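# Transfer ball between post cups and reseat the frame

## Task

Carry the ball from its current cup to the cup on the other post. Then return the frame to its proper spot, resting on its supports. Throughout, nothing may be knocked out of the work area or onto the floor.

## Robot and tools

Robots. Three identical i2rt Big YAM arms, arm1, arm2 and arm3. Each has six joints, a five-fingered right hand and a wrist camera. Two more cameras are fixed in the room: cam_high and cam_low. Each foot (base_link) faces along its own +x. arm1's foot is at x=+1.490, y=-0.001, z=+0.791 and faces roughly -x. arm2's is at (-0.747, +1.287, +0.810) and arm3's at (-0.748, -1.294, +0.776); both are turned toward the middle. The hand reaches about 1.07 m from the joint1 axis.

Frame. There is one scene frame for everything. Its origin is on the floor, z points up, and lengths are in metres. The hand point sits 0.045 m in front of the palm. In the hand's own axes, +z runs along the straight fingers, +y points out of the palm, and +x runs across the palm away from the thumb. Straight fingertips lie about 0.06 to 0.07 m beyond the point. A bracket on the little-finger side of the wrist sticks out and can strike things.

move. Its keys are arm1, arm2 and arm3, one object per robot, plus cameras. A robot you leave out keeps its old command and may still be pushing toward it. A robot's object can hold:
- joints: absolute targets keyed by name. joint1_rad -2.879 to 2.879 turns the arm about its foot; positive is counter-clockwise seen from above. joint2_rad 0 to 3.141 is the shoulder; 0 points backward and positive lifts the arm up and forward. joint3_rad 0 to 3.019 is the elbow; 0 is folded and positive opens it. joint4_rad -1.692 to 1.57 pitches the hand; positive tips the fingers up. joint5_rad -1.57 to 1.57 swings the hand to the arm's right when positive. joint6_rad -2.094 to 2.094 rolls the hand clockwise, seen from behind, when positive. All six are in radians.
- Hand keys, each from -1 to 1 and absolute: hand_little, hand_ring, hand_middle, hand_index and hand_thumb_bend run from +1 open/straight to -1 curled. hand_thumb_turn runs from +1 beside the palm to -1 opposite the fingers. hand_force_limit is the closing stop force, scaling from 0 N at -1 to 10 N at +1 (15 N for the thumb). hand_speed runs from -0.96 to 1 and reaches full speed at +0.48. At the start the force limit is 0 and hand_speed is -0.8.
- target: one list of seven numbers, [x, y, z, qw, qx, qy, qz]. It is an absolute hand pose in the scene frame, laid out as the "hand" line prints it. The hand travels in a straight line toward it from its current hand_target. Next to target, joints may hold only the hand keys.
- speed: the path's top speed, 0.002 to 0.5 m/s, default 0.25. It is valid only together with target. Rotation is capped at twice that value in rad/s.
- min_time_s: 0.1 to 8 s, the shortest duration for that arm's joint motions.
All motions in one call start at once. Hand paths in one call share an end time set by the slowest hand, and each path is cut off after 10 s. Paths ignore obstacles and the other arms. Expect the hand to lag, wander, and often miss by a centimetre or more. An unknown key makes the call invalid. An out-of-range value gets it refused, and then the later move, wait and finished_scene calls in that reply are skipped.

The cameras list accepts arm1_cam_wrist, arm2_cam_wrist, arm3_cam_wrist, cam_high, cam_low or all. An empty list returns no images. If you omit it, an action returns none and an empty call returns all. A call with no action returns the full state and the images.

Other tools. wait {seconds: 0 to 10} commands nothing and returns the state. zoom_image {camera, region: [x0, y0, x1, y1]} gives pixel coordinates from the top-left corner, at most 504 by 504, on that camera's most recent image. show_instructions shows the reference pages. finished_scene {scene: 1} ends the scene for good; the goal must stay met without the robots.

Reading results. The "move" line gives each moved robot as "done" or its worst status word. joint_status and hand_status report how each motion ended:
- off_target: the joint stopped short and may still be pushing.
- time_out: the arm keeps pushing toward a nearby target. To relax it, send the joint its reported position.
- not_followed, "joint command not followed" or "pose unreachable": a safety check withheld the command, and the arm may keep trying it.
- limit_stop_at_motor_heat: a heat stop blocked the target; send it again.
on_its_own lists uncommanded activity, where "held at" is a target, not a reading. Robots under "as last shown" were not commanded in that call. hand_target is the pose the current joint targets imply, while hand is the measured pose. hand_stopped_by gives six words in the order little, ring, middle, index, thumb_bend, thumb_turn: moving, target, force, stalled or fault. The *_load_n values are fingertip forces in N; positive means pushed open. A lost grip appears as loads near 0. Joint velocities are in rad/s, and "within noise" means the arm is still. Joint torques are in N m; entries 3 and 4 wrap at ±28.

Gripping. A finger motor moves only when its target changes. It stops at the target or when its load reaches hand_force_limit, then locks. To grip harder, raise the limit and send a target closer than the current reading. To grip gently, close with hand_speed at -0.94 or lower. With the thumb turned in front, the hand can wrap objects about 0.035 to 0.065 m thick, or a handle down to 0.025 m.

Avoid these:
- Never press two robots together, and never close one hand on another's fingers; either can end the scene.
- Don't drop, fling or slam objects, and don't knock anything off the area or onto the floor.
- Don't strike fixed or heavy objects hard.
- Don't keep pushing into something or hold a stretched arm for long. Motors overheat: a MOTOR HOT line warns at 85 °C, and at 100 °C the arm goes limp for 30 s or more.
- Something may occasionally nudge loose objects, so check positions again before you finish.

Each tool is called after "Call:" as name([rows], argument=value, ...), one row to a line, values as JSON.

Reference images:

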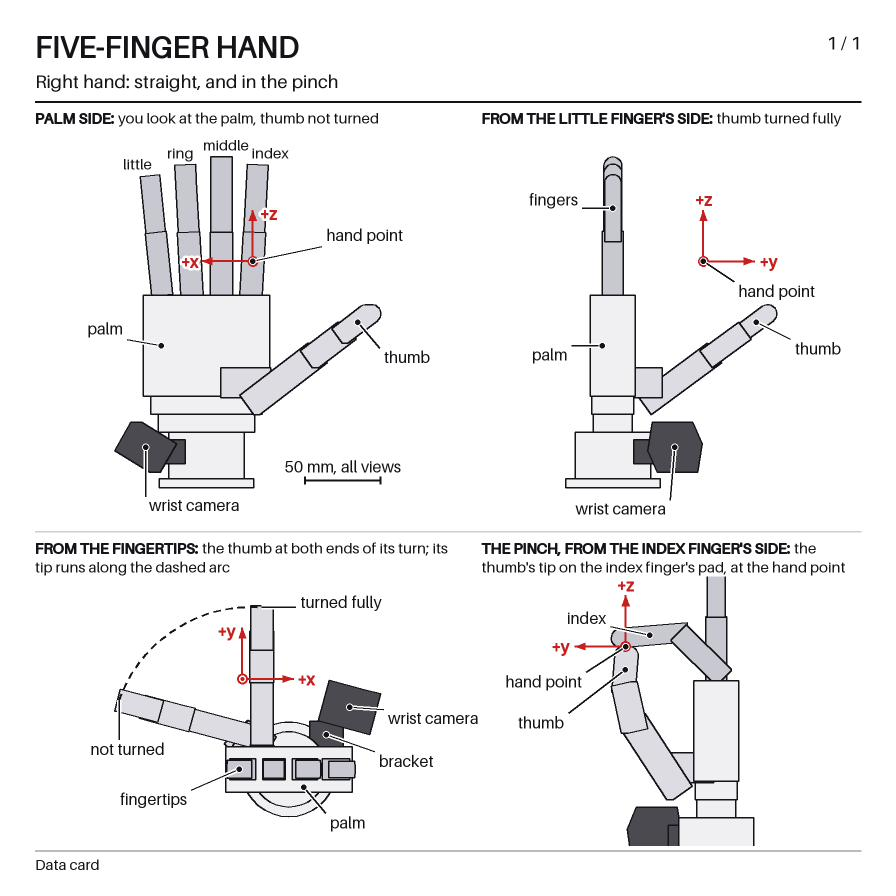

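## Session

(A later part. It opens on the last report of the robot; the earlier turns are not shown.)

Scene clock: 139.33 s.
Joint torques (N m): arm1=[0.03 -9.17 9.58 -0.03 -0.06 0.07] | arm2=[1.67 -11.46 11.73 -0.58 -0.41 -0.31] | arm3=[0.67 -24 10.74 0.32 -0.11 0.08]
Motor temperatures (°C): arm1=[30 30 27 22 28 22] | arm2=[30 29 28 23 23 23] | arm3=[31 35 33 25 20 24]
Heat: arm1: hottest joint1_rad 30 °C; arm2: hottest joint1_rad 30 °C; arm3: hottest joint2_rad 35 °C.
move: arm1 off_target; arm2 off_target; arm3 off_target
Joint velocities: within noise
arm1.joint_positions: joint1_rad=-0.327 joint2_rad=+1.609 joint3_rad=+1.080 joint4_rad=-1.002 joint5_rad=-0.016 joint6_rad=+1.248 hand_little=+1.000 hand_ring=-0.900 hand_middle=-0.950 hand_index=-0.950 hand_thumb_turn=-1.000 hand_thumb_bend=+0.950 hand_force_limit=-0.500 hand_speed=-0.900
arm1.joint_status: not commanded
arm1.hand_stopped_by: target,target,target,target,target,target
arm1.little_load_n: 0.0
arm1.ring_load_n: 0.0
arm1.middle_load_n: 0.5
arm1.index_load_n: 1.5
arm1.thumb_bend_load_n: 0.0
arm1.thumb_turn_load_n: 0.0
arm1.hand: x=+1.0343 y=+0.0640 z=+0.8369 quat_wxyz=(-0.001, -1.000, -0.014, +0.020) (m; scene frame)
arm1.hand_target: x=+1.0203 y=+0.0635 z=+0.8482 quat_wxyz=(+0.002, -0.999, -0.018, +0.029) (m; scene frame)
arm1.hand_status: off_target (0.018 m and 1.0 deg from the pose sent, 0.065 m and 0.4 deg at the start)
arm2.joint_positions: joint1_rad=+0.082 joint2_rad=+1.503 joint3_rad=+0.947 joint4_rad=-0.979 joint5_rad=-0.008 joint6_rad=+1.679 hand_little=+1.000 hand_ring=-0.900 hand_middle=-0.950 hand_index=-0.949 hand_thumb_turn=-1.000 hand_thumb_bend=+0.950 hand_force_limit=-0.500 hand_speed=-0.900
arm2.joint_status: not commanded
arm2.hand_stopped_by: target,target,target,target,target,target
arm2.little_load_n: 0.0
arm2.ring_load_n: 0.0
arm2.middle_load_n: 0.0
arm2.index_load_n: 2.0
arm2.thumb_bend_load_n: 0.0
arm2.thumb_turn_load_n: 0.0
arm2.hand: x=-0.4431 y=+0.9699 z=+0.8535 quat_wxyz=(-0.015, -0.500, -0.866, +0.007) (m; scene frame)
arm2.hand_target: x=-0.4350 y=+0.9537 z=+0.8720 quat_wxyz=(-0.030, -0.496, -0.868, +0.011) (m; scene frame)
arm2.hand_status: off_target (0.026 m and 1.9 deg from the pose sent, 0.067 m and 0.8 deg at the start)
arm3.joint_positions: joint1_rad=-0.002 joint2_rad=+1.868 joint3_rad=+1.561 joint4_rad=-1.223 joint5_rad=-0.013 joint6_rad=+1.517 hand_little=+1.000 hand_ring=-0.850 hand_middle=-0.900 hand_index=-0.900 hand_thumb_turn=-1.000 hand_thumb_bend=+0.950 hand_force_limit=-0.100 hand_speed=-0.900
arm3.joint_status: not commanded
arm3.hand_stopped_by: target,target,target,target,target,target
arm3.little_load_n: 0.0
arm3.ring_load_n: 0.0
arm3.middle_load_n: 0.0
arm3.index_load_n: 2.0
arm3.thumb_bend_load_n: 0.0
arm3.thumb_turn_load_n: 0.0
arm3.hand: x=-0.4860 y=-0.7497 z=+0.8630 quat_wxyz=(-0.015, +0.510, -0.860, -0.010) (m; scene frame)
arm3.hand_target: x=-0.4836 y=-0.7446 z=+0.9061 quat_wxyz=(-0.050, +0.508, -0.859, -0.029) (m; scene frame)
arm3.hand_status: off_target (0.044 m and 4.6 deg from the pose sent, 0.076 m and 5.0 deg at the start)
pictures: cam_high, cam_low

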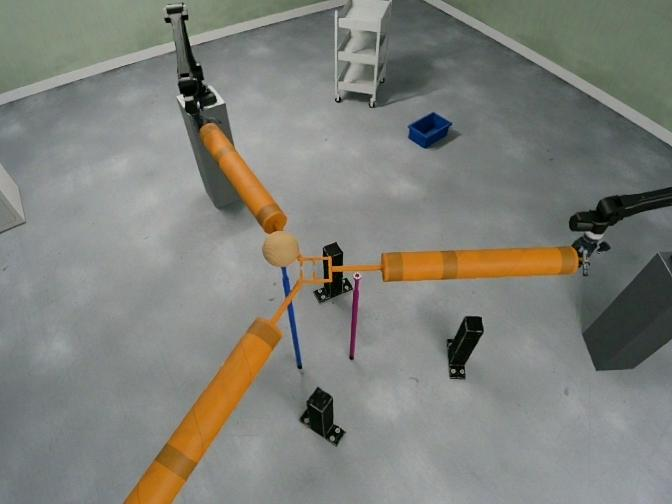

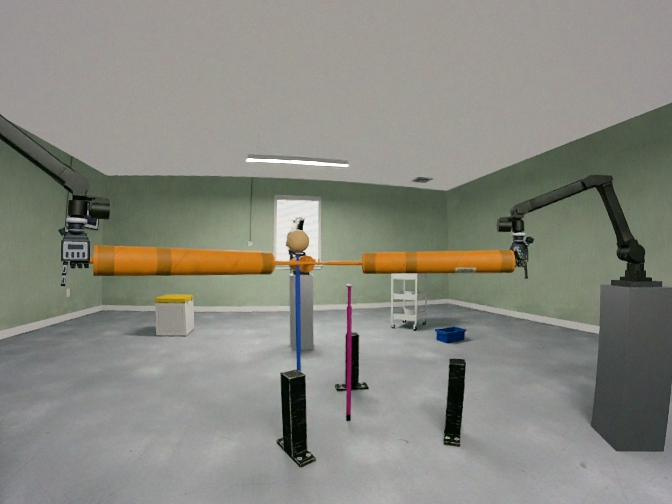

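Call:
move(arm1={"target": [0.9706, -0.1174, 0.858, 0.0, 0.9999, -0.007, -0.012], "speed": 0.08}, arm2={"target": [-0.4335, 0.8335, 0.879, 0.018, 0.5164, 0.8561, -0.006], "speed": 0.08}, arm3={"target": [-0.5641, -0.8620, 0.889, 0.037, -0.4876, 0.8720, 0.021], "speed": 0.08}, cameras=["all"])

Scene clock: 143.50 s.
Joint torques (N m): arm1=[-0.91 -10.7 11.22 0.02 0.02 0.15] | arm2=[2.2 -16.38 12.71 -0.49 -0.54 -0.24] | arm3=[1.55 -16.56 10.07 0.1 -0.08 0.14]
Motor temperatures (°C): arm1=[30 30 27 22 28 22] | arm2=[30 29 29 23 23 23] | arm3=[31 35 33 25 20 24]
Heat: arm1: hottest joint1_rad 30 °C; arm2: hottest joint1_rad 30 °C; arm3: hottest joint2_rad 35 °C.
move: arm1 off_target; arm2 off_target; arm3 off_target
Joint velocities: within noise
arm1.joint_positions: joint1_rad=+0.081 joint2_rad=+1.687 joint3_rad=+1.198 joint4_rad=-1.094 joint5_rad=-0.002 joint6_rad=+1.691 hand_little=+1.000 hand_ring=-0.900 hand_middle=-0.950 hand_index=-0.950 hand_thumb_turn=-1.000 hand_thumb_bend=+0.950 hand_force_limit=-0.500 hand_speed=-0.900
arm1.joint_status: not commanded
arm1.hand_stopped_by: target,target,target,target,target,target
arm1.little_load_n: 0.0
arm1.ring_load_n: 0.5
arm1.middle_load_n: 1.5
arm1.index_load_n: 0.0
arm1.thumb_bend_load_n: 0.0
arm1.thumb_turn_load_n: 0.0
arm1.hand: x=+0.9949 y=-0.1146 z=+0.8394 quat_wxyz=(+0.001, -1.000, +0.003, -0.009) (m; scene frame)
arm1.hand_target: x=+0.9718 y=-0.1172 z=+0.8585 quat_wxyz=(+0.000, -1.000, +0.007, +0.012) (m; scene frame)
arm1.hand_status: off_target (0.031 m and 2.4 deg from the pose sent, 0.193 m and 2.6 deg at the start)
arm2.joint_positions: joint1_rad=-0.056 joint2_rad=+1.748 joint3_rad=+1.269 joint4_rad=-1.099 joint5_rad=-0.008 joint6_rad=+1.588 hand_little=+1.000 hand_ring=-0.900 hand_middle=-0.950 hand_index=-0.950 hand_thumb_turn=-1.000 hand_thumb_bend=+0.950 hand_force_limit=-0.500 hand_speed=-0.900
arm2.joint_status: not commanded
arm2.hand_stopped_by: target,target,target,target,target,target
arm2.little_load_n: 0.0
arm2.ring_load_n: 1.5
arm2.middle_load_n: 0.0
arm2.index_load_n: 0.0
arm2.thumb_bend_load_n: 0.0
arm2.thumb_turn_load_n: 0.0
arm2.hand: x=-0.4441 y=+0.8543 z=+0.8561 quat_wxyz=(+0.004, -0.520, -0.854, -0.002) (m; scene frame)
arm2.hand_target: x=-0.4342 y=+0.8347 z=+0.8793 quat_wxyz=(-0.018, -0.516, -0.856, +0.007) (m; scene frame)
arm2.hand_status: off_target (0.033 m and 2.8 deg from the pose sent, 0.139 m and 2.3 deg at the start)
arm3.joint_positions: joint1_rad=+0.010 joint2_rad=+1.521 joint3_rad=+1.106 joint4_rad=-1.120 joint5_rad=-0.008 joint6_rad=+1.579 hand_little=+1.000 hand_ring=-0.850 hand_middle=-0.900 hand_index=-0.900 hand_thumb_turn=-1.000 hand_thumb_bend=+0.950 hand_force_limit=-0.100 hand_speed=-0.900
arm3.joint_status: not commanded
arm3.hand_stopped_by: target,target,target,target,target,target
arm3.little_load_n: 0.0
arm3.ring_load_n: 0.0
arm3.middle_load_n: 0.0
arm3.index_load_n: 2.0
arm3.thumb_bend_load_n: 0.0
arm3.thumb_turn_load_n: 0.0
arm3.hand: x=-0.5620 y=-0.8671 z=+0.8641 quat_wxyz=(-0.013, +0.488, -0.873, -0.007) (m; scene frame)
arm3.hand_target: x=-0.5641 y=-0.8622 z=+0.8885 quat_wxyz=(-0.037, +0.488, -0.872, -0.021) (m; scene frame)
arm3.hand_status: off_target (0.026 m and 3.2 deg from the pose sent, 0.139 m and 4.1 deg at the start)
pictures: arm1_cam_wrist, arm2_cam_wrist, arm3_cam_wrist, cam_high, cam_low
camera_calibration:
arm1_cam_wrist: T_world_to_cam=[[0.294789, -0.955559, -0.00244776, -0.405442], [-0.808908, -0.250909, 0.531707, 0.326783], [-0.508692, -0.154761, -0.846925, 1.31556], [0, 0, 0, 1]] pos_world=[1.05307, -0.101833, 0.939439]
arm2_cam_wrist: T_world_to_cam=[[0.728431, 0.682988, 0.0539901, -0.313021], [0.566918, -0.645132, 0.512258, 0.364174], [0.384697, -0.342537, -0.857133, 1.31165], [0, 0, 0, 1]] pos_world=[-0.483031, 0.898019, 0.954609]
arm3_cam_wrist: T_world_to_cam=[[-0.946, 0.320936, -0.0456566, -0.209339], [0.255972, 0.825962, 0.50226, 0.428823], [0.198904, 0.463451, -0.86351, 1.37375], [0, 0, 0, 1]] pos_world=[-0.581045, -0.923672, 0.961305]

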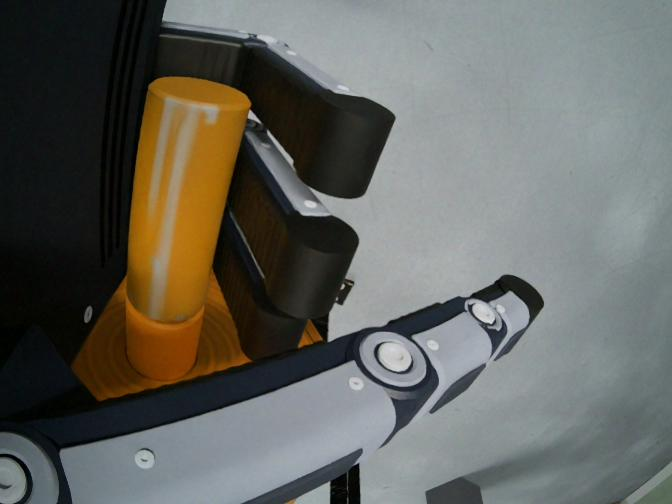

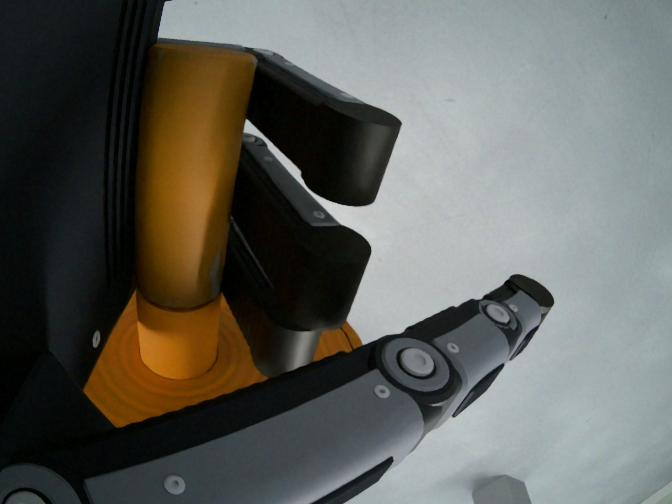

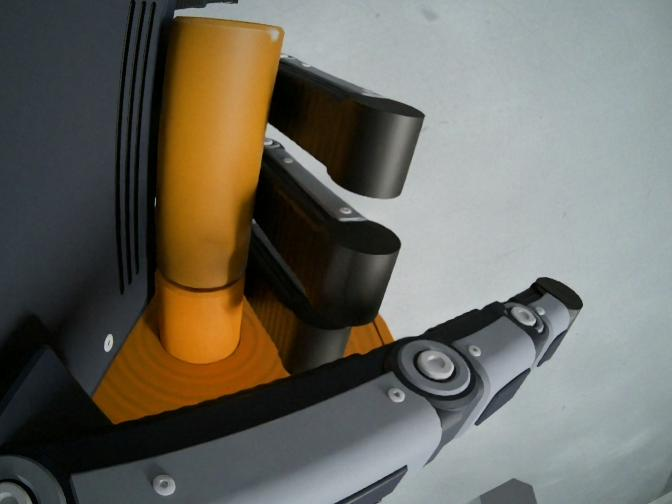

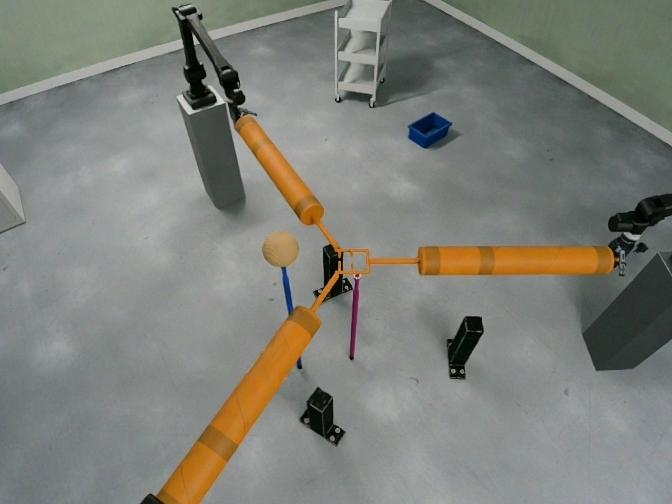

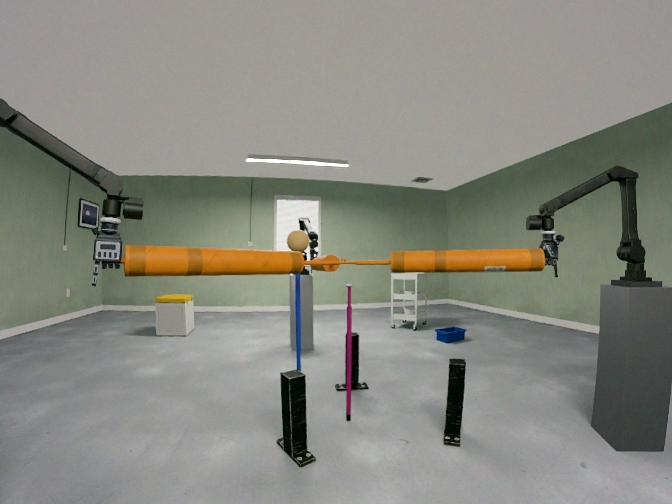

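Call:
move(arm1={"target": [0.9139, -0.3061, 0.867, 0.002, 0.9993, -0.0323, -0.020], "speed": 0.08}, arm2={"target": [-0.4302, 0.7138, 0.885, 0.022, 0.5378, 0.8428, -0.008], "speed": 0.08}, arm3={"target": [-0.6528, -0.9701, 0.873, 0.024, -0.4656, 0.8845, 0.014], "speed": 0.08}, cameras=["all"])

Scene clock: 147.27 s.
Joint torques (N m): arm1=[-2.2 -14.97 12.42 0.44 0.33 0.16] | arm2=[2.37 -20.84 14.37 -0.23 -0.69 -0.19] | arm3=[1.49 -9.29 10.62 -0.23 -0.02 0.15]
Motor temperatures (°C): arm1=[30 30 28 22 28 22] | arm2=[30 29 29 23 23 23] | arm3=[31 35 33 25 20 24]
Heat: arm1: hottest joint1_rad 30 °C; arm2: hottest joint1_rad 30 °C; arm3: hottest joint2_rad 35 °C.
move: arm1 off_target; arm2 off_target; arm3 off_target
Joint velocities: within noise
arm1.joint_positions: joint1_rad=+0.405 joint2_rad=+1.922 joint3_rad=+1.544 joint4_rad=-1.215 joint5_rad=+0.004 joint6_rad=+2.057 hand_little=+1.000 hand_ring=-0.900 hand_middle=-0.950 hand_index=-0.950 hand_thumb_turn=-1.000 hand_thumb_bend=+0.950 hand_force_limit=-0.500 hand_speed=-0.900
arm1.joint_status: not commanded
arm1.hand_stopped_by: target,target,target,target,target,target
arm1.little_load_n: 0.5
arm1.ring_load_n: 0.0
arm1.middle_load_n: 1.5
arm1.index_load_n: 0.0
arm1.thumb_bend_load_n: 0.0
arm1.thumb_turn_load_n: 0.0
arm1.hand: x=+0.9444 y=-0.2988 z=+0.8408 quat_wxyz=(+0.008, -1.000, +0.024, -0.011) (m; scene frame)
arm1.hand_target: x=+0.9160 y=-0.3051 z=+0.8678 quat_wxyz=(-0.002, -0.999, +0.032, +0.020) (m; scene frame)
arm1.hand_status: off_target (0.041 m and 3.9 deg from the pose sent, 0.210 m and 4.7 deg at the start)
arm2.joint_positions: joint1_rad=-0.145 joint2_rad=+2.000 joint3_rad=+1.642 joint4_rad=-1.239 joint5_rad=-0.008 joint6_rad=+1.551 hand_little=+1.000 hand_ring=-0.900 hand_middle=-0.950 hand_index=-0.950 hand_thumb_turn=-1.000 hand_thumb_bend=+0.950 hand_force_limit=-0.500 hand_speed=-0.900
arm2.joint_status: not commanded
arm2.hand_stopped_by: target,target,target,target,target,target
arm2.little_load_n: 0.0
arm2.ring_load_n: 1.5
arm2.middle_load_n: 0.0
arm2.index_load_n: 0.0
arm2.thumb_bend_load_n: 0.0
arm2.thumb_turn_load_n: 0.0
arm2.hand: x=-0.4443 y=+0.7402 z=+0.8535 quat_wxyz=(+0.011, -0.542, -0.840, -0.007) (m; scene frame)
arm2.hand_target: x=-0.4313 y=+0.7161 z=+0.8859 quat_wxyz=(-0.022, -0.538, -0.843, +0.009) (m; scene frame)
arm2.hand_status: off_target (0.043 m and 4.2 deg from the pose sent, 0.144 m and 4.0 deg at the start)
arm3.joint_positions: joint1_rad=+0.094 joint2_rad=+1.160 joint3_rad=+0.748 joint4_rad=-1.135 joint5_rad=-0.004 joint6_rad=+1.710 hand_little=+1.000 hand_ring=-0.850 hand_middle=-0.900 hand_index=-0.900 hand_thumb_turn=-1.000 hand_thumb_bend=+0.950 hand_force_limit=-0.100 hand_speed=-0.900
arm3.joint_status: not commanded
arm3.hand_stopped_by: target,target,target,target,target,target
arm3.little_load_n: 0.0
arm3.ring_load_n: 0.0
arm3.middle_load_n: 0.0
arm3.index_load_n: 2.0
arm3.thumb_bend_load_n: 0.0
arm3.thumb_turn_load_n: -0.5
arm3.hand: x=-0.6524 y=-0.9746 z=+0.8581 quat_wxyz=(-0.008, +0.467, -0.884, -0.003) (m; scene frame)
arm3.hand_target: x=-0.6529 y=-0.9701 z=+0.8727 quat_wxyz=(-0.024, +0.466, -0.884, -0.014) (m; scene frame)
arm3.hand_status: off_target (0.016 m and 2.2 deg from the pose sent, 0.138 m and 3.3 deg at the start)
pictures: arm1_cam_wrist, arm2_cam_wrist, arm3_cam_wrist, cam_high, cam_low
camera_calibration:
arm1_cam_wrist: T_world_to_cam=[[0.255443, -0.966712, -0.0147374, -0.522455], [-0.821287, -0.225009, 0.524269, 0.26466], [-0.510133, -0.121817, -0.851425, 1.27762], [0, 0, 0, 1]] pos_world=[1.00258, -0.289876, 0.941344]
arm2_cam_wrist: T_world_to_cam=[[0.763075, 0.64358, 0.0593374, -0.194802], [0.536251, -0.681706, 0.497707, 0.317944], [0.360765, -0.347968, -0.865313, 1.27076], [0, 0, 0, 1]] pos_world=[-0.480294, 0.784298, 0.952918]
arm3_cam_wrist: T_world_to_cam=[[-0.930089, 0.364647, -0.0443501, -0.208791], [0.297401, 0.818377, 0.491744, 0.572558], [0.215608, 0.444175, -0.86961, 1.43378], [0, 0, 0, 1]] pos_world=[-0.673608, -1.02928, 0.956018]

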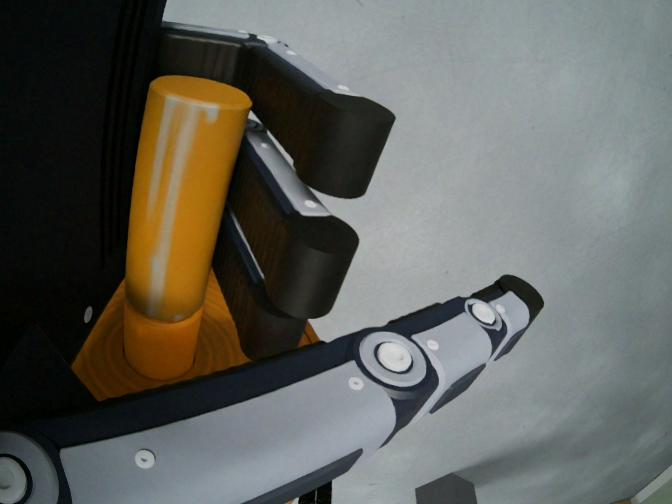

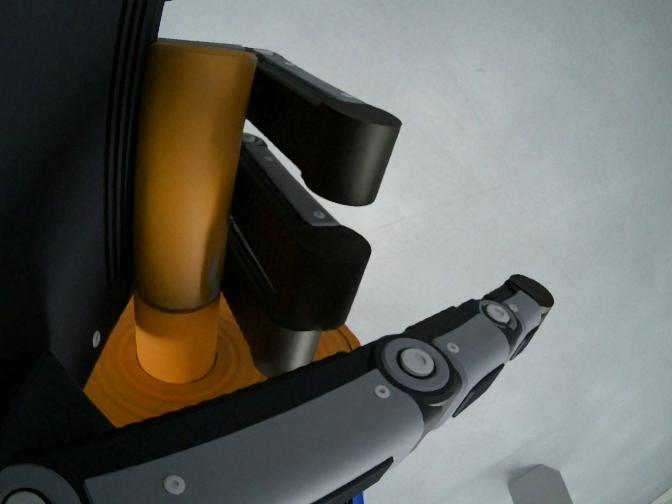

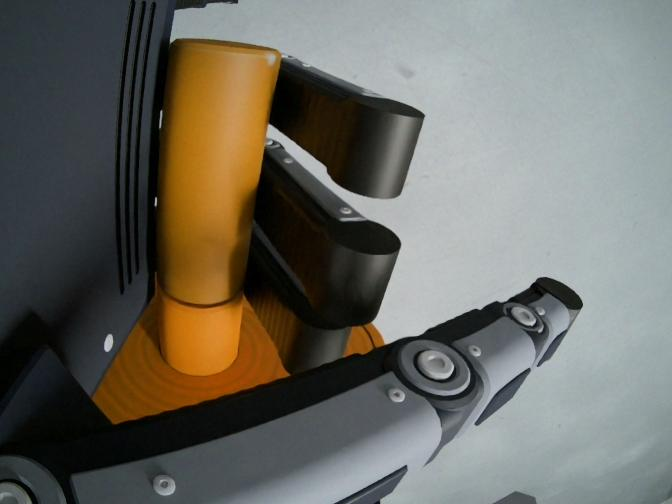

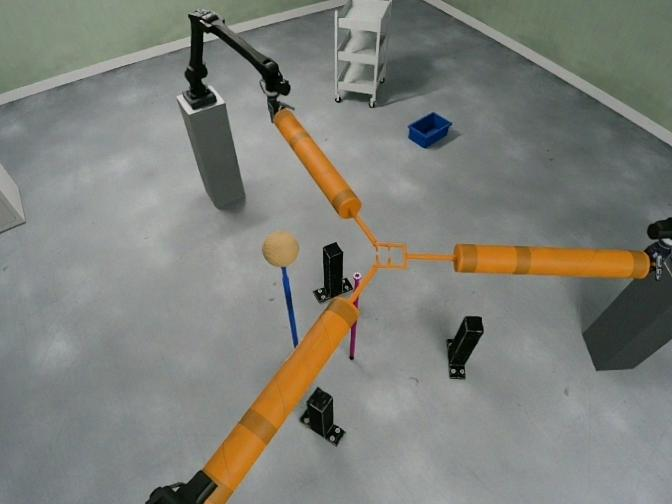

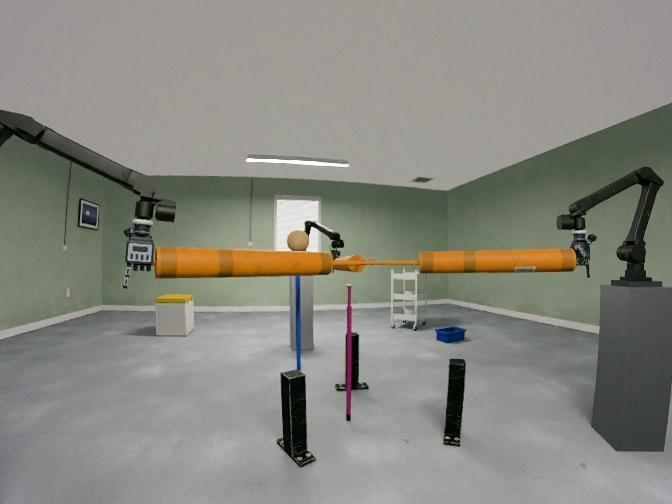

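Call:
move(arm1={"target": [0.9270, -0.3060, 0.574, 0.001, 0.9994, -0.0323, -0.010], "speed": 0.08}, arm2={"target": [-0.4340, 0.7240, 0.591, 0.010, 0.5379, 0.8430, -0.004], "speed": 0.08}, arm3={"target": [-0.6517, -0.9720, 0.581, 0.010, -0.4656, 0.8849, 0.006], "speed": 0.08}, cameras=["all"])

Scene clock: 152.17 s.
Joint torques (N m): arm1=[-1.85 -16.03 6.27 0.68 -0.26 0.07] | arm2=[3.08 -22.48 7.83 -0.28 -0.34 -0.08] | arm3=[1.44 -11.05 2.04 0.25 -0.14 0.15]
Motor temperatures (°C): arm1=[29 30 28 22 28 22] | arm2=[30 29 29 23 23 23] | arm3=[31 34 32 25 20 24]
Heat: arm1: hottest joint2_rad 30 °C; arm2: hottest joint1_rad 30 °C; arm3: hottest joint2_rad 34 °C.
move: arm1 off_target; arm2 off_target; arm3 done
Joint velocities: within noise
arm1.joint_positions: joint1_rad=+0.407 joint2_rad=+2.352 joint3_rad=+1.444 joint4_rad=-0.660 joint5_rad=+0.011 joint6_rad=+2.073 hand_little=+1.000 hand_ring=-0.900 hand_middle=-0.950 hand_index=-0.950 hand_thumb_turn=-1.000 hand_thumb_bend=+0.950 hand_force_limit=-0.500 hand_speed=-0.900
arm1.joint_status: not commanded
arm1.hand_stopped_by: target,target,target,target,target,target
arm1.little_load_n: 0.0
arm1.ring_load_n: 0.0
arm1.middle_load_n: 0.5
arm1.index_load_n: 1.0
arm1.thumb_bend_load_n: 0.0
arm1.thumb_turn_load_n: 0.0
arm1.hand: x=+0.9375 y=-0.3007 z=+0.5702 quat_wxyz=(+0.005, -1.000, +0.031, +0.002) (m; scene frame)
arm1.hand_target: x=+0.9271 y=-0.3058 z=+0.5743 quat_wxyz=(-0.001, -0.999, +0.032, +0.010) (m; scene frame)
arm1.hand_status: off_target (0.012 m and 1.2 deg from the pose sent, 0.268 m and 2.8 deg at the start)
arm2.joint_positions: joint1_rad=-0.146 joint2_rad=+2.409 joint3_rad=+1.552 joint4_rad=-0.703 joint5_rad=-0.010 joint6_rad=+1.546 hand_little=+1.000 hand_ring=-0.900 hand_middle=-0.950 hand_index=-0.950 hand_thumb_turn=-1.000 hand_thumb_bend=+0.950 hand_force_limit=-0.500 hand_speed=-0.900
arm2.joint_status: not commanded
arm2.hand_stopped_by: target,target,target,target,target,target
arm2.little_load_n: 0.0
arm2.ring_load_n: 1.0
arm2.middle_load_n: 0.5
arm2.index_load_n: 1.0
arm2.thumb_bend_load_n: 0.0
arm2.thumb_turn_load_n: 0.0
arm2.hand: x=-0.4432 y=+0.7309 z=+0.5862 quat_wxyz=(-0.004, -0.540, -0.842, +0.002) (m; scene frame)
arm2.hand_target: x=-0.4341 y=+0.7243 z=+0.5910 quat_wxyz=(-0.010, -0.538, -0.843, +0.004) (m; scene frame)
arm2.hand_status: off_target (0.012 m and 0.8 deg from the pose sent, 0.263 m and 2.8 deg at the start)
arm3.joint_positions: joint1_rad=+0.095 joint2_rad=+1.973 joint3_rad=+0.542 joint4_rad=-0.113 joint5_rad=-0.004 joint6_rad=+1.712 hand_little=+1.000 hand_ring=-0.850 hand_middle=-0.900 hand_index=-0.900 hand_thumb_turn=-1.000 hand_thumb_bend=+0.950 hand_force_limit=-0.100 hand_speed=-0.900
arm3.joint_status: not commanded
arm3.hand_stopped_by: target,target,target,target,target,target
arm3.little_load_n: 0.0
arm3.ring_load_n: 0.0
arm3.middle_load_n: 0.0
arm3.index_load_n: 2.0
arm3.thumb_bend_load_n: 0.0
arm3.thumb_turn_load_n: 0.0
arm3.hand: x=-0.6498 y=-0.9740 z=+0.5805 quat_wxyz=(-0.009, +0.467, -0.884, -0.004) (m; scene frame)
arm3.hand_target: x=-0.6517 y=-0.9718 z=+0.5811 quat_wxyz=(-0.010, +0.466, -0.885, -0.006) (m; scene frame)
arm3.hand_status: done (0.003 m and 0.3 deg from the pose sent, 0.277 m and 0.4 deg at the start)
pictures: arm1_cam_wrist, arm2_cam_wrist, arm3_cam_wrist, cam_high, cam_low
camera_calibration:
arm1_cam_wrist: T_world_to_cam=[[0.241072, -0.970346, -0.0177059, -0.512458], [-0.810374, -0.2113, 0.546486, 0.381692], [-0.534021, -0.117394, -0.837281, 1.059], [0, 0, 0, 1]] pos_world=[0.998382, -0.292289, 0.669019]
arm2_cam_wrist: T_world_to_cam=[[0.759572, 0.648478, 0.050275, -0.173603], [0.531033, -0.662923, 0.527766, 0.410327], [0.375573, -0.374179, -0.8479, 1.05134], [0, 0, 0, 1]] pos_world=[-0.480888, 0.777982, 0.683602]
arm3_cam_wrist: T_world_to_cam=[[-0.929773, 0.36547, -0.0442083, -0.217966], [0.2976, 0.816878, 0.49411, 0.705035], [0.216695, 0.446254, -0.868275, 1.19353], [0, 0, 0, 1]] pos_world=[-0.67111, -1.02889, 0.678315]

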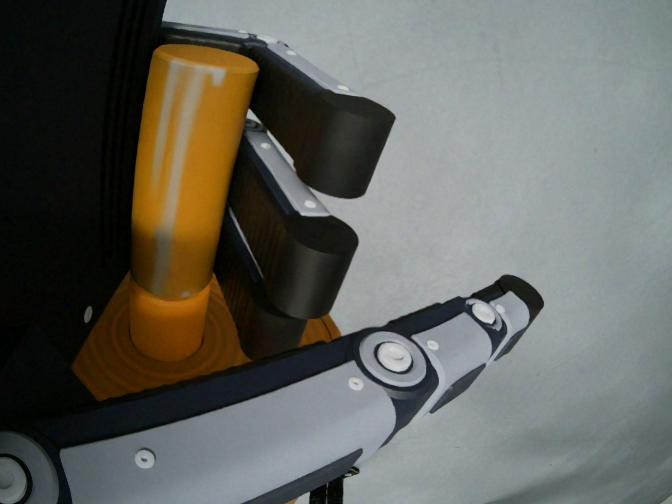

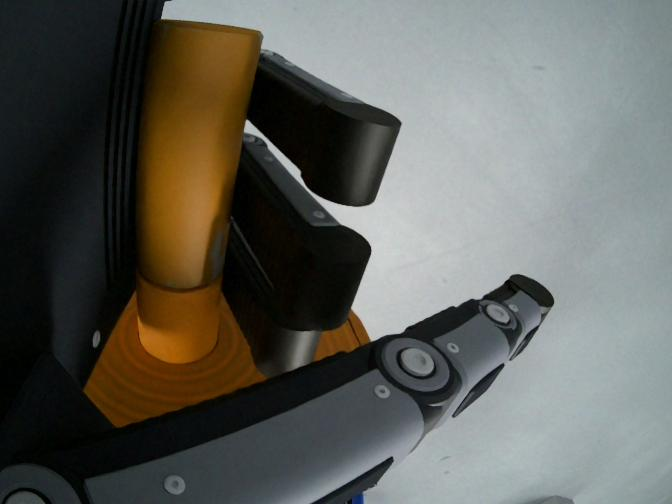

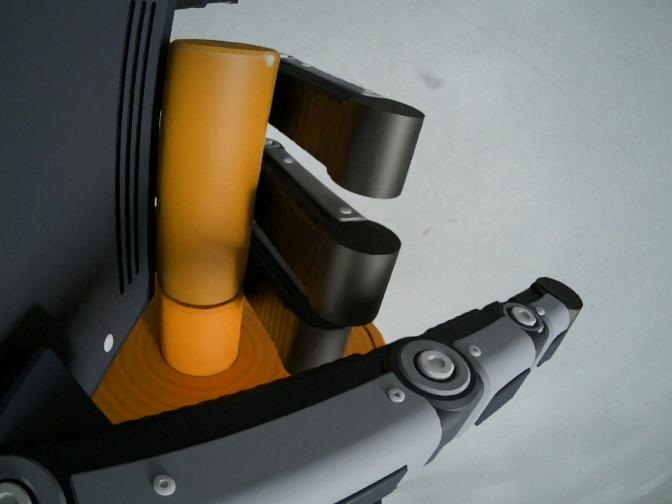

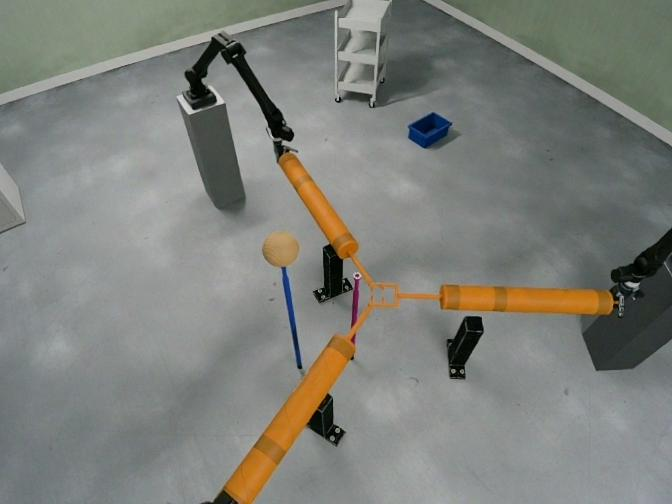

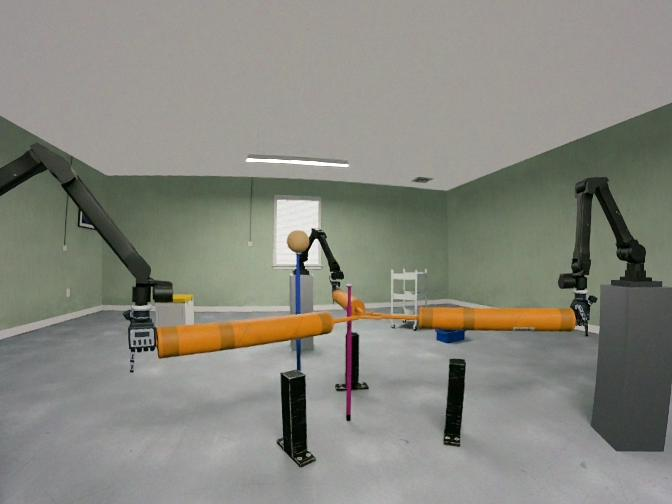

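Call:
move(arm1={"target": [0.9266, -0.3086, 0.455, 0.001, 0.9994, -0.0323, -0.008], "speed": 0.06}, arm2={"target": [-0.4300, 0.7245, 0.470, 0.006, 0.5380, 0.8430, -0.002], "speed": 0.06}, arm3={"target": [-0.6514, -0.9712, 0.4576, 0.003, -0.4656, 0.8850, 0.002], "speed": 0.06}, cameras=["all"])

Call:
zoom_image(camera="cam_high", region=[250, 220, 450, 380])

Call:
zoom_image(camera="cam_low", region=[120, 340, 340, 480])

Call:
zoom_image(camera="cam_low", region=[400, 320, 620, 460])

Scene clock: 155.27 s.
Joint torques (N m): arm1=[-1.55 -16.21 6.3 0.72 -0.33 0.05] | arm2=[3.19 -22.89 7.06 -0.27 -0.22 0.02] | arm3=[1.55 -13.16 -0.94 0.42 -0.21 0.16]
Motor temperatures (°C): arm1=[29 30 28 22 28 22] | arm2=[30 29 29 23 23 23] | arm3=[31 34 32 25 20 24]
Heat: arm1: hottest joint2_rad 30 °C; arm2: hottest joint1_rad 30 °C; arm3: hottest joint2_rad 34 °C.
move: arm1 off_target; arm2 off_target; arm3 done
Joint velocities: within noise
arm1.joint_positions: joint1_rad=+0.407 joint2_rad=+2.607 joint3_rad=+1.555 joint4_rad=-0.526 joint5_rad=+0.012 joint6_rad=+2.075 hand_little=+1.000 hand_ring=-0.900 hand_middle=-0.950 hand_index=-0.950 hand_thumb_turn=-1.000 hand_thumb_bend=+0.950 hand_force_limit=-0.500 hand_speed=-0.900
arm1.joint_status: not commanded
arm1.hand_stopped_by: target,target,target,target,target,target
arm1.little_load_n: 0.0
arm1.ring_load_n: 0.0
arm1.middle_load_n: 1.0
arm1.index_load_n: 0.0
arm1.thumb_bend_load_n: 0.0
arm1.thumb_turn_load_n: 0.0
arm1.hand: x=+0.9405 y=-0.2991 z=+0.4524 quat_wxyz=(+0.008, -0.999, +0.032, -0.003) (m; scene frame)
arm1.hand_target: x=+0.9269 y=-0.3085 z=+0.4556 quat_wxyz=(-0.001, -0.999, +0.032, +0.008) (m; scene frame)
arm1.hand_status: off_target (0.017 m and 1.6 deg from the pose sent, 0.116 m and 1.0 deg at the start)
arm2.joint_positions: joint1_rad=-0.139 joint2_rad=+2.666 joint3_rad=+1.685 joint4_rad=-0.589 joint5_rad=-0.011 joint6_rad=+1.546 hand_little=+1.000 hand_ring=-0.900 hand_middle=-0.950 hand_index=-0.950 hand_thumb_turn=-1.000 hand_thumb_bend=+0.950 hand_force_limit=-0.500 hand_speed=-0.900
arm2.joint_status: not commanded
arm2.hand_stopped_by: target,target,target,target,target,target
arm2.little_load_n: 0.0
arm2.ring_load_n: 1.0
arm2.middle_load_n: 0.0
arm2.index_load_n: 0.5
arm2.thumb_bend_load_n: 0.0
arm2.thumb_turn_load_n: 0.0
arm2.hand: x=-0.4401 y=+0.7320 z=+0.4677 quat_wxyz=(+0.000, -0.538, -0.843, -0.001) (m; scene frame)
arm2.hand_target: x=-0.4300 y=+0.7248 z=+0.4703 quat_wxyz=(-0.006, -0.538, -0.843, +0.002) (m; scene frame)
arm2.hand_status: off_target (0.013 m and 0.7 deg from the pose sent, 0.117 m and 0.4 deg at the start)
arm3.joint_positions: joint1_rad=+0.096 joint2_rad=+2.422 joint3_rad=+0.696 joint4_rad=+0.163 joint5_rad=-0.005 joint6_rad=+1.713 hand_little=+1.000 hand_ring=-0.850 hand_middle=-0.900 hand_index=-0.900 hand_thumb_turn=-1.000 hand_thumb_bend=+0.950 hand_force_limit=-0.100 hand_speed=-0.900
arm3.joint_status: not commanded
arm3.hand_stopped_by: target,target,target,target,target,target
arm3.little_load_n: 0.0
arm3.ring_load_n: 0.0
arm3.middle_load_n: 0.5
arm3.index_load_n: 2.0
arm3.thumb_bend_load_n: 0.0
arm3.thumb_turn_load_n: 0.0
arm3.hand: x=-0.6490 y=-0.9737 z=+0.4569 quat_wxyz=(-0.002, +0.467, -0.884, +0.001) (m; scene frame)
arm3.hand_target: x=-0.6515 y=-0.9713 z=+0.4575 quat_wxyz=(-0.003, +0.466, -0.885, -0.002) (m; scene frame)
arm3.hand_status: done (0.003 m and 0.5 deg from the pose sent, 0.123 m and 0.8 deg at the start)
pictures: arm1_cam_wrist, arm2_cam_wrist, arm3_cam_wrist, cam_high, cam_low
camera_calibration:
arm1_cam_wrist: T_world_to_cam=[[0.239395, -0.970714, -0.020108, -0.511173], [-0.815755, -0.212325, 0.538017, 0.457351], [-0.52653, -0.112396, -0.842694, 0.959149], [0, 0, 0, 1]] pos_world=[1.00048, -0.291292, 0.551928]
arm2_cam_wrist: T_world_to_cam=[[0.755758, 0.652568, 0.054628, -0.177494], [0.536296, -0.664649, 0.52022, 0.479089], [0.375787, -0.363864, -0.852283, 0.94469], [0, 0, 0, 1]] pos_world=[-0.477794, 0.777991, 0.565608]
arm3_cam_wrist: T_world_to_cam=[[-0.930252, 0.364487, -0.0421951, -0.224978], [0.301653, 0.825175, 0.47759, 0.783808], [0.208893, 0.431551, -0.877569, 1.07076], [0, 0, 0, 1]] pos_world=[-0.669399, -1.02687, 0.555836]

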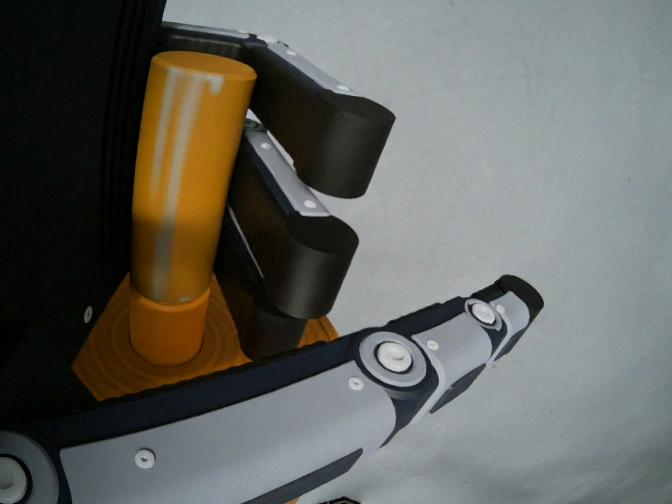

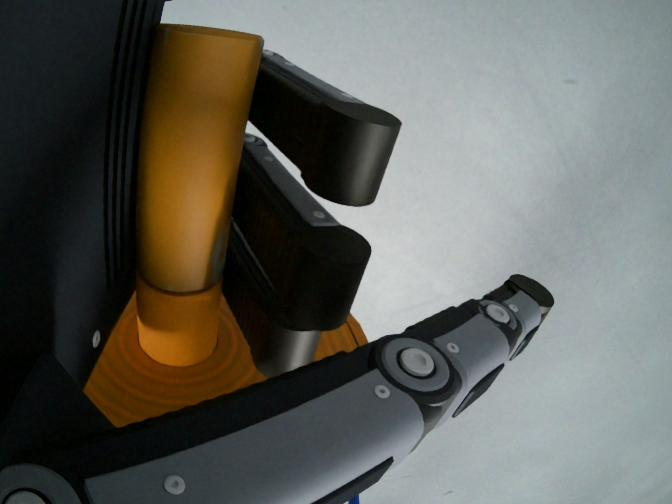

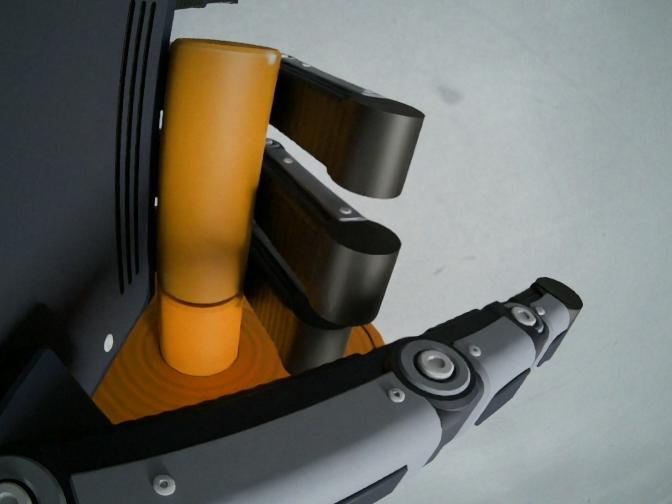

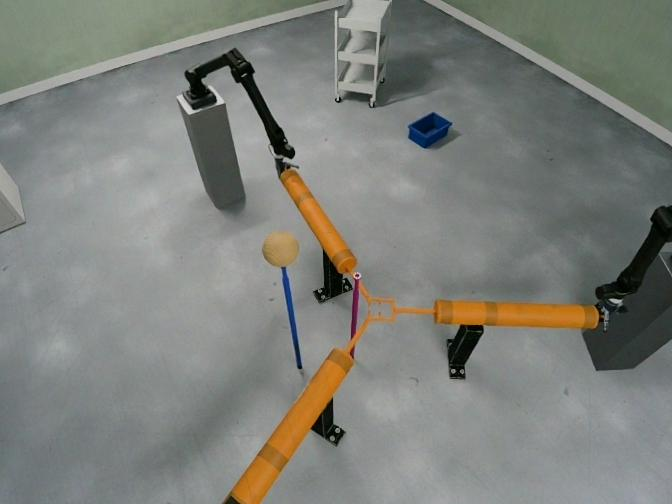

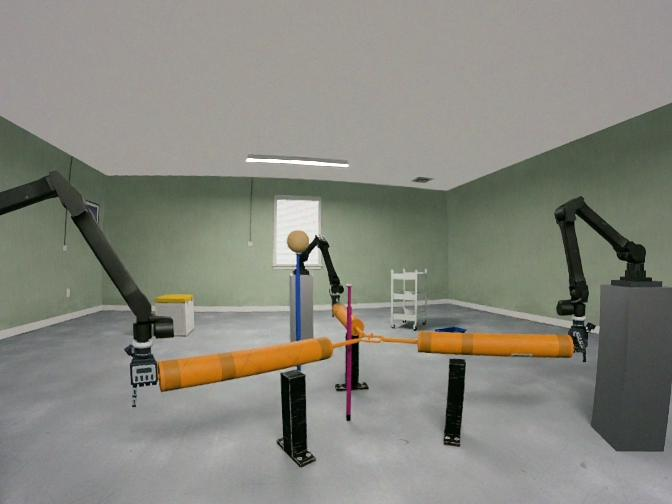

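Scaled by 2.520 from the camera's 672x504 image, which has a finer 960x720 frame.

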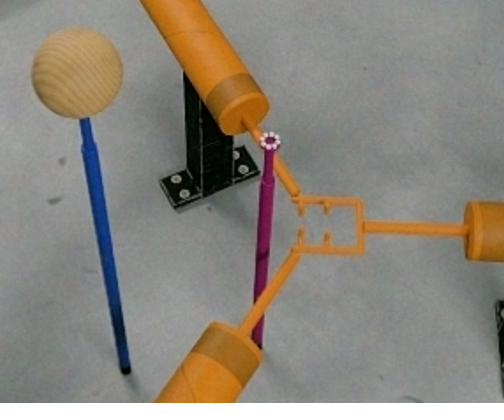

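Scaled by 2.291 from the camera's 672x504 image, which has a finer 960x720 frame.

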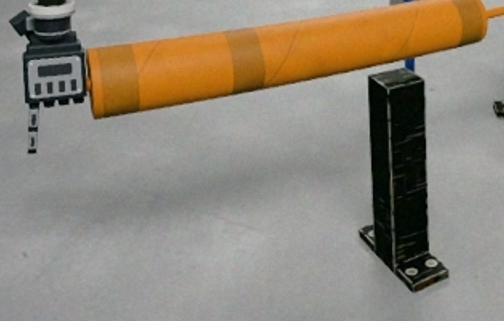

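Scaled by 2.291 from the camera's 672x504 image, which has a finer 960x720 frame.

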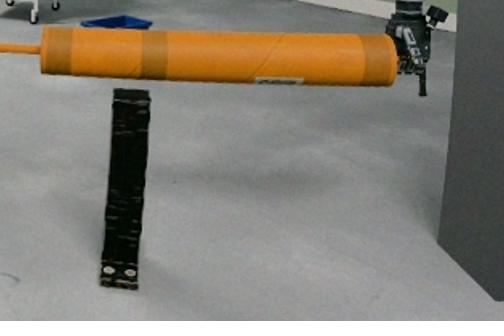

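Call:
zoom_image(camera="cam_high", region=[420, 280, 620, 400])

Call:
zoom_image(camera="cam_high", region=[220, 150, 640, 460])

Call:
zoom_image(camera="cam_high", region=[330, 290, 440, 340])

Scaled by 2.520 from the camera's 672x504 image, which has a finer 960x720 frame.

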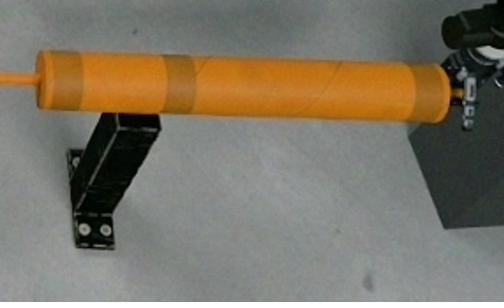

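Scaled by 1.200 from the camera's 672x504 image, which has a finer 960x720 frame.

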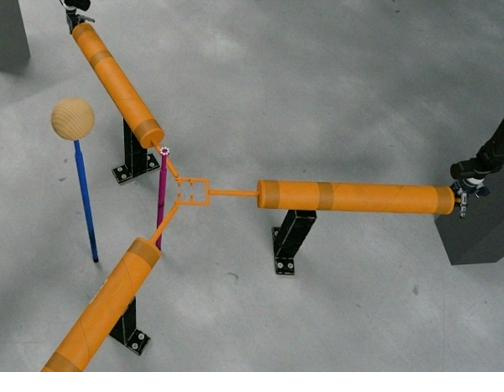

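Scaled by 4.582 from the camera's 672x504 image, which has a finer 960x720 frame.

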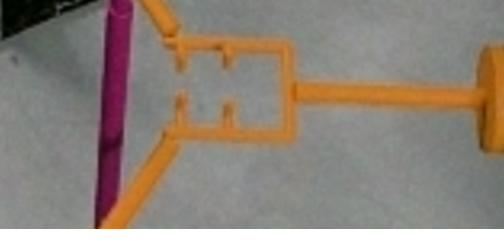

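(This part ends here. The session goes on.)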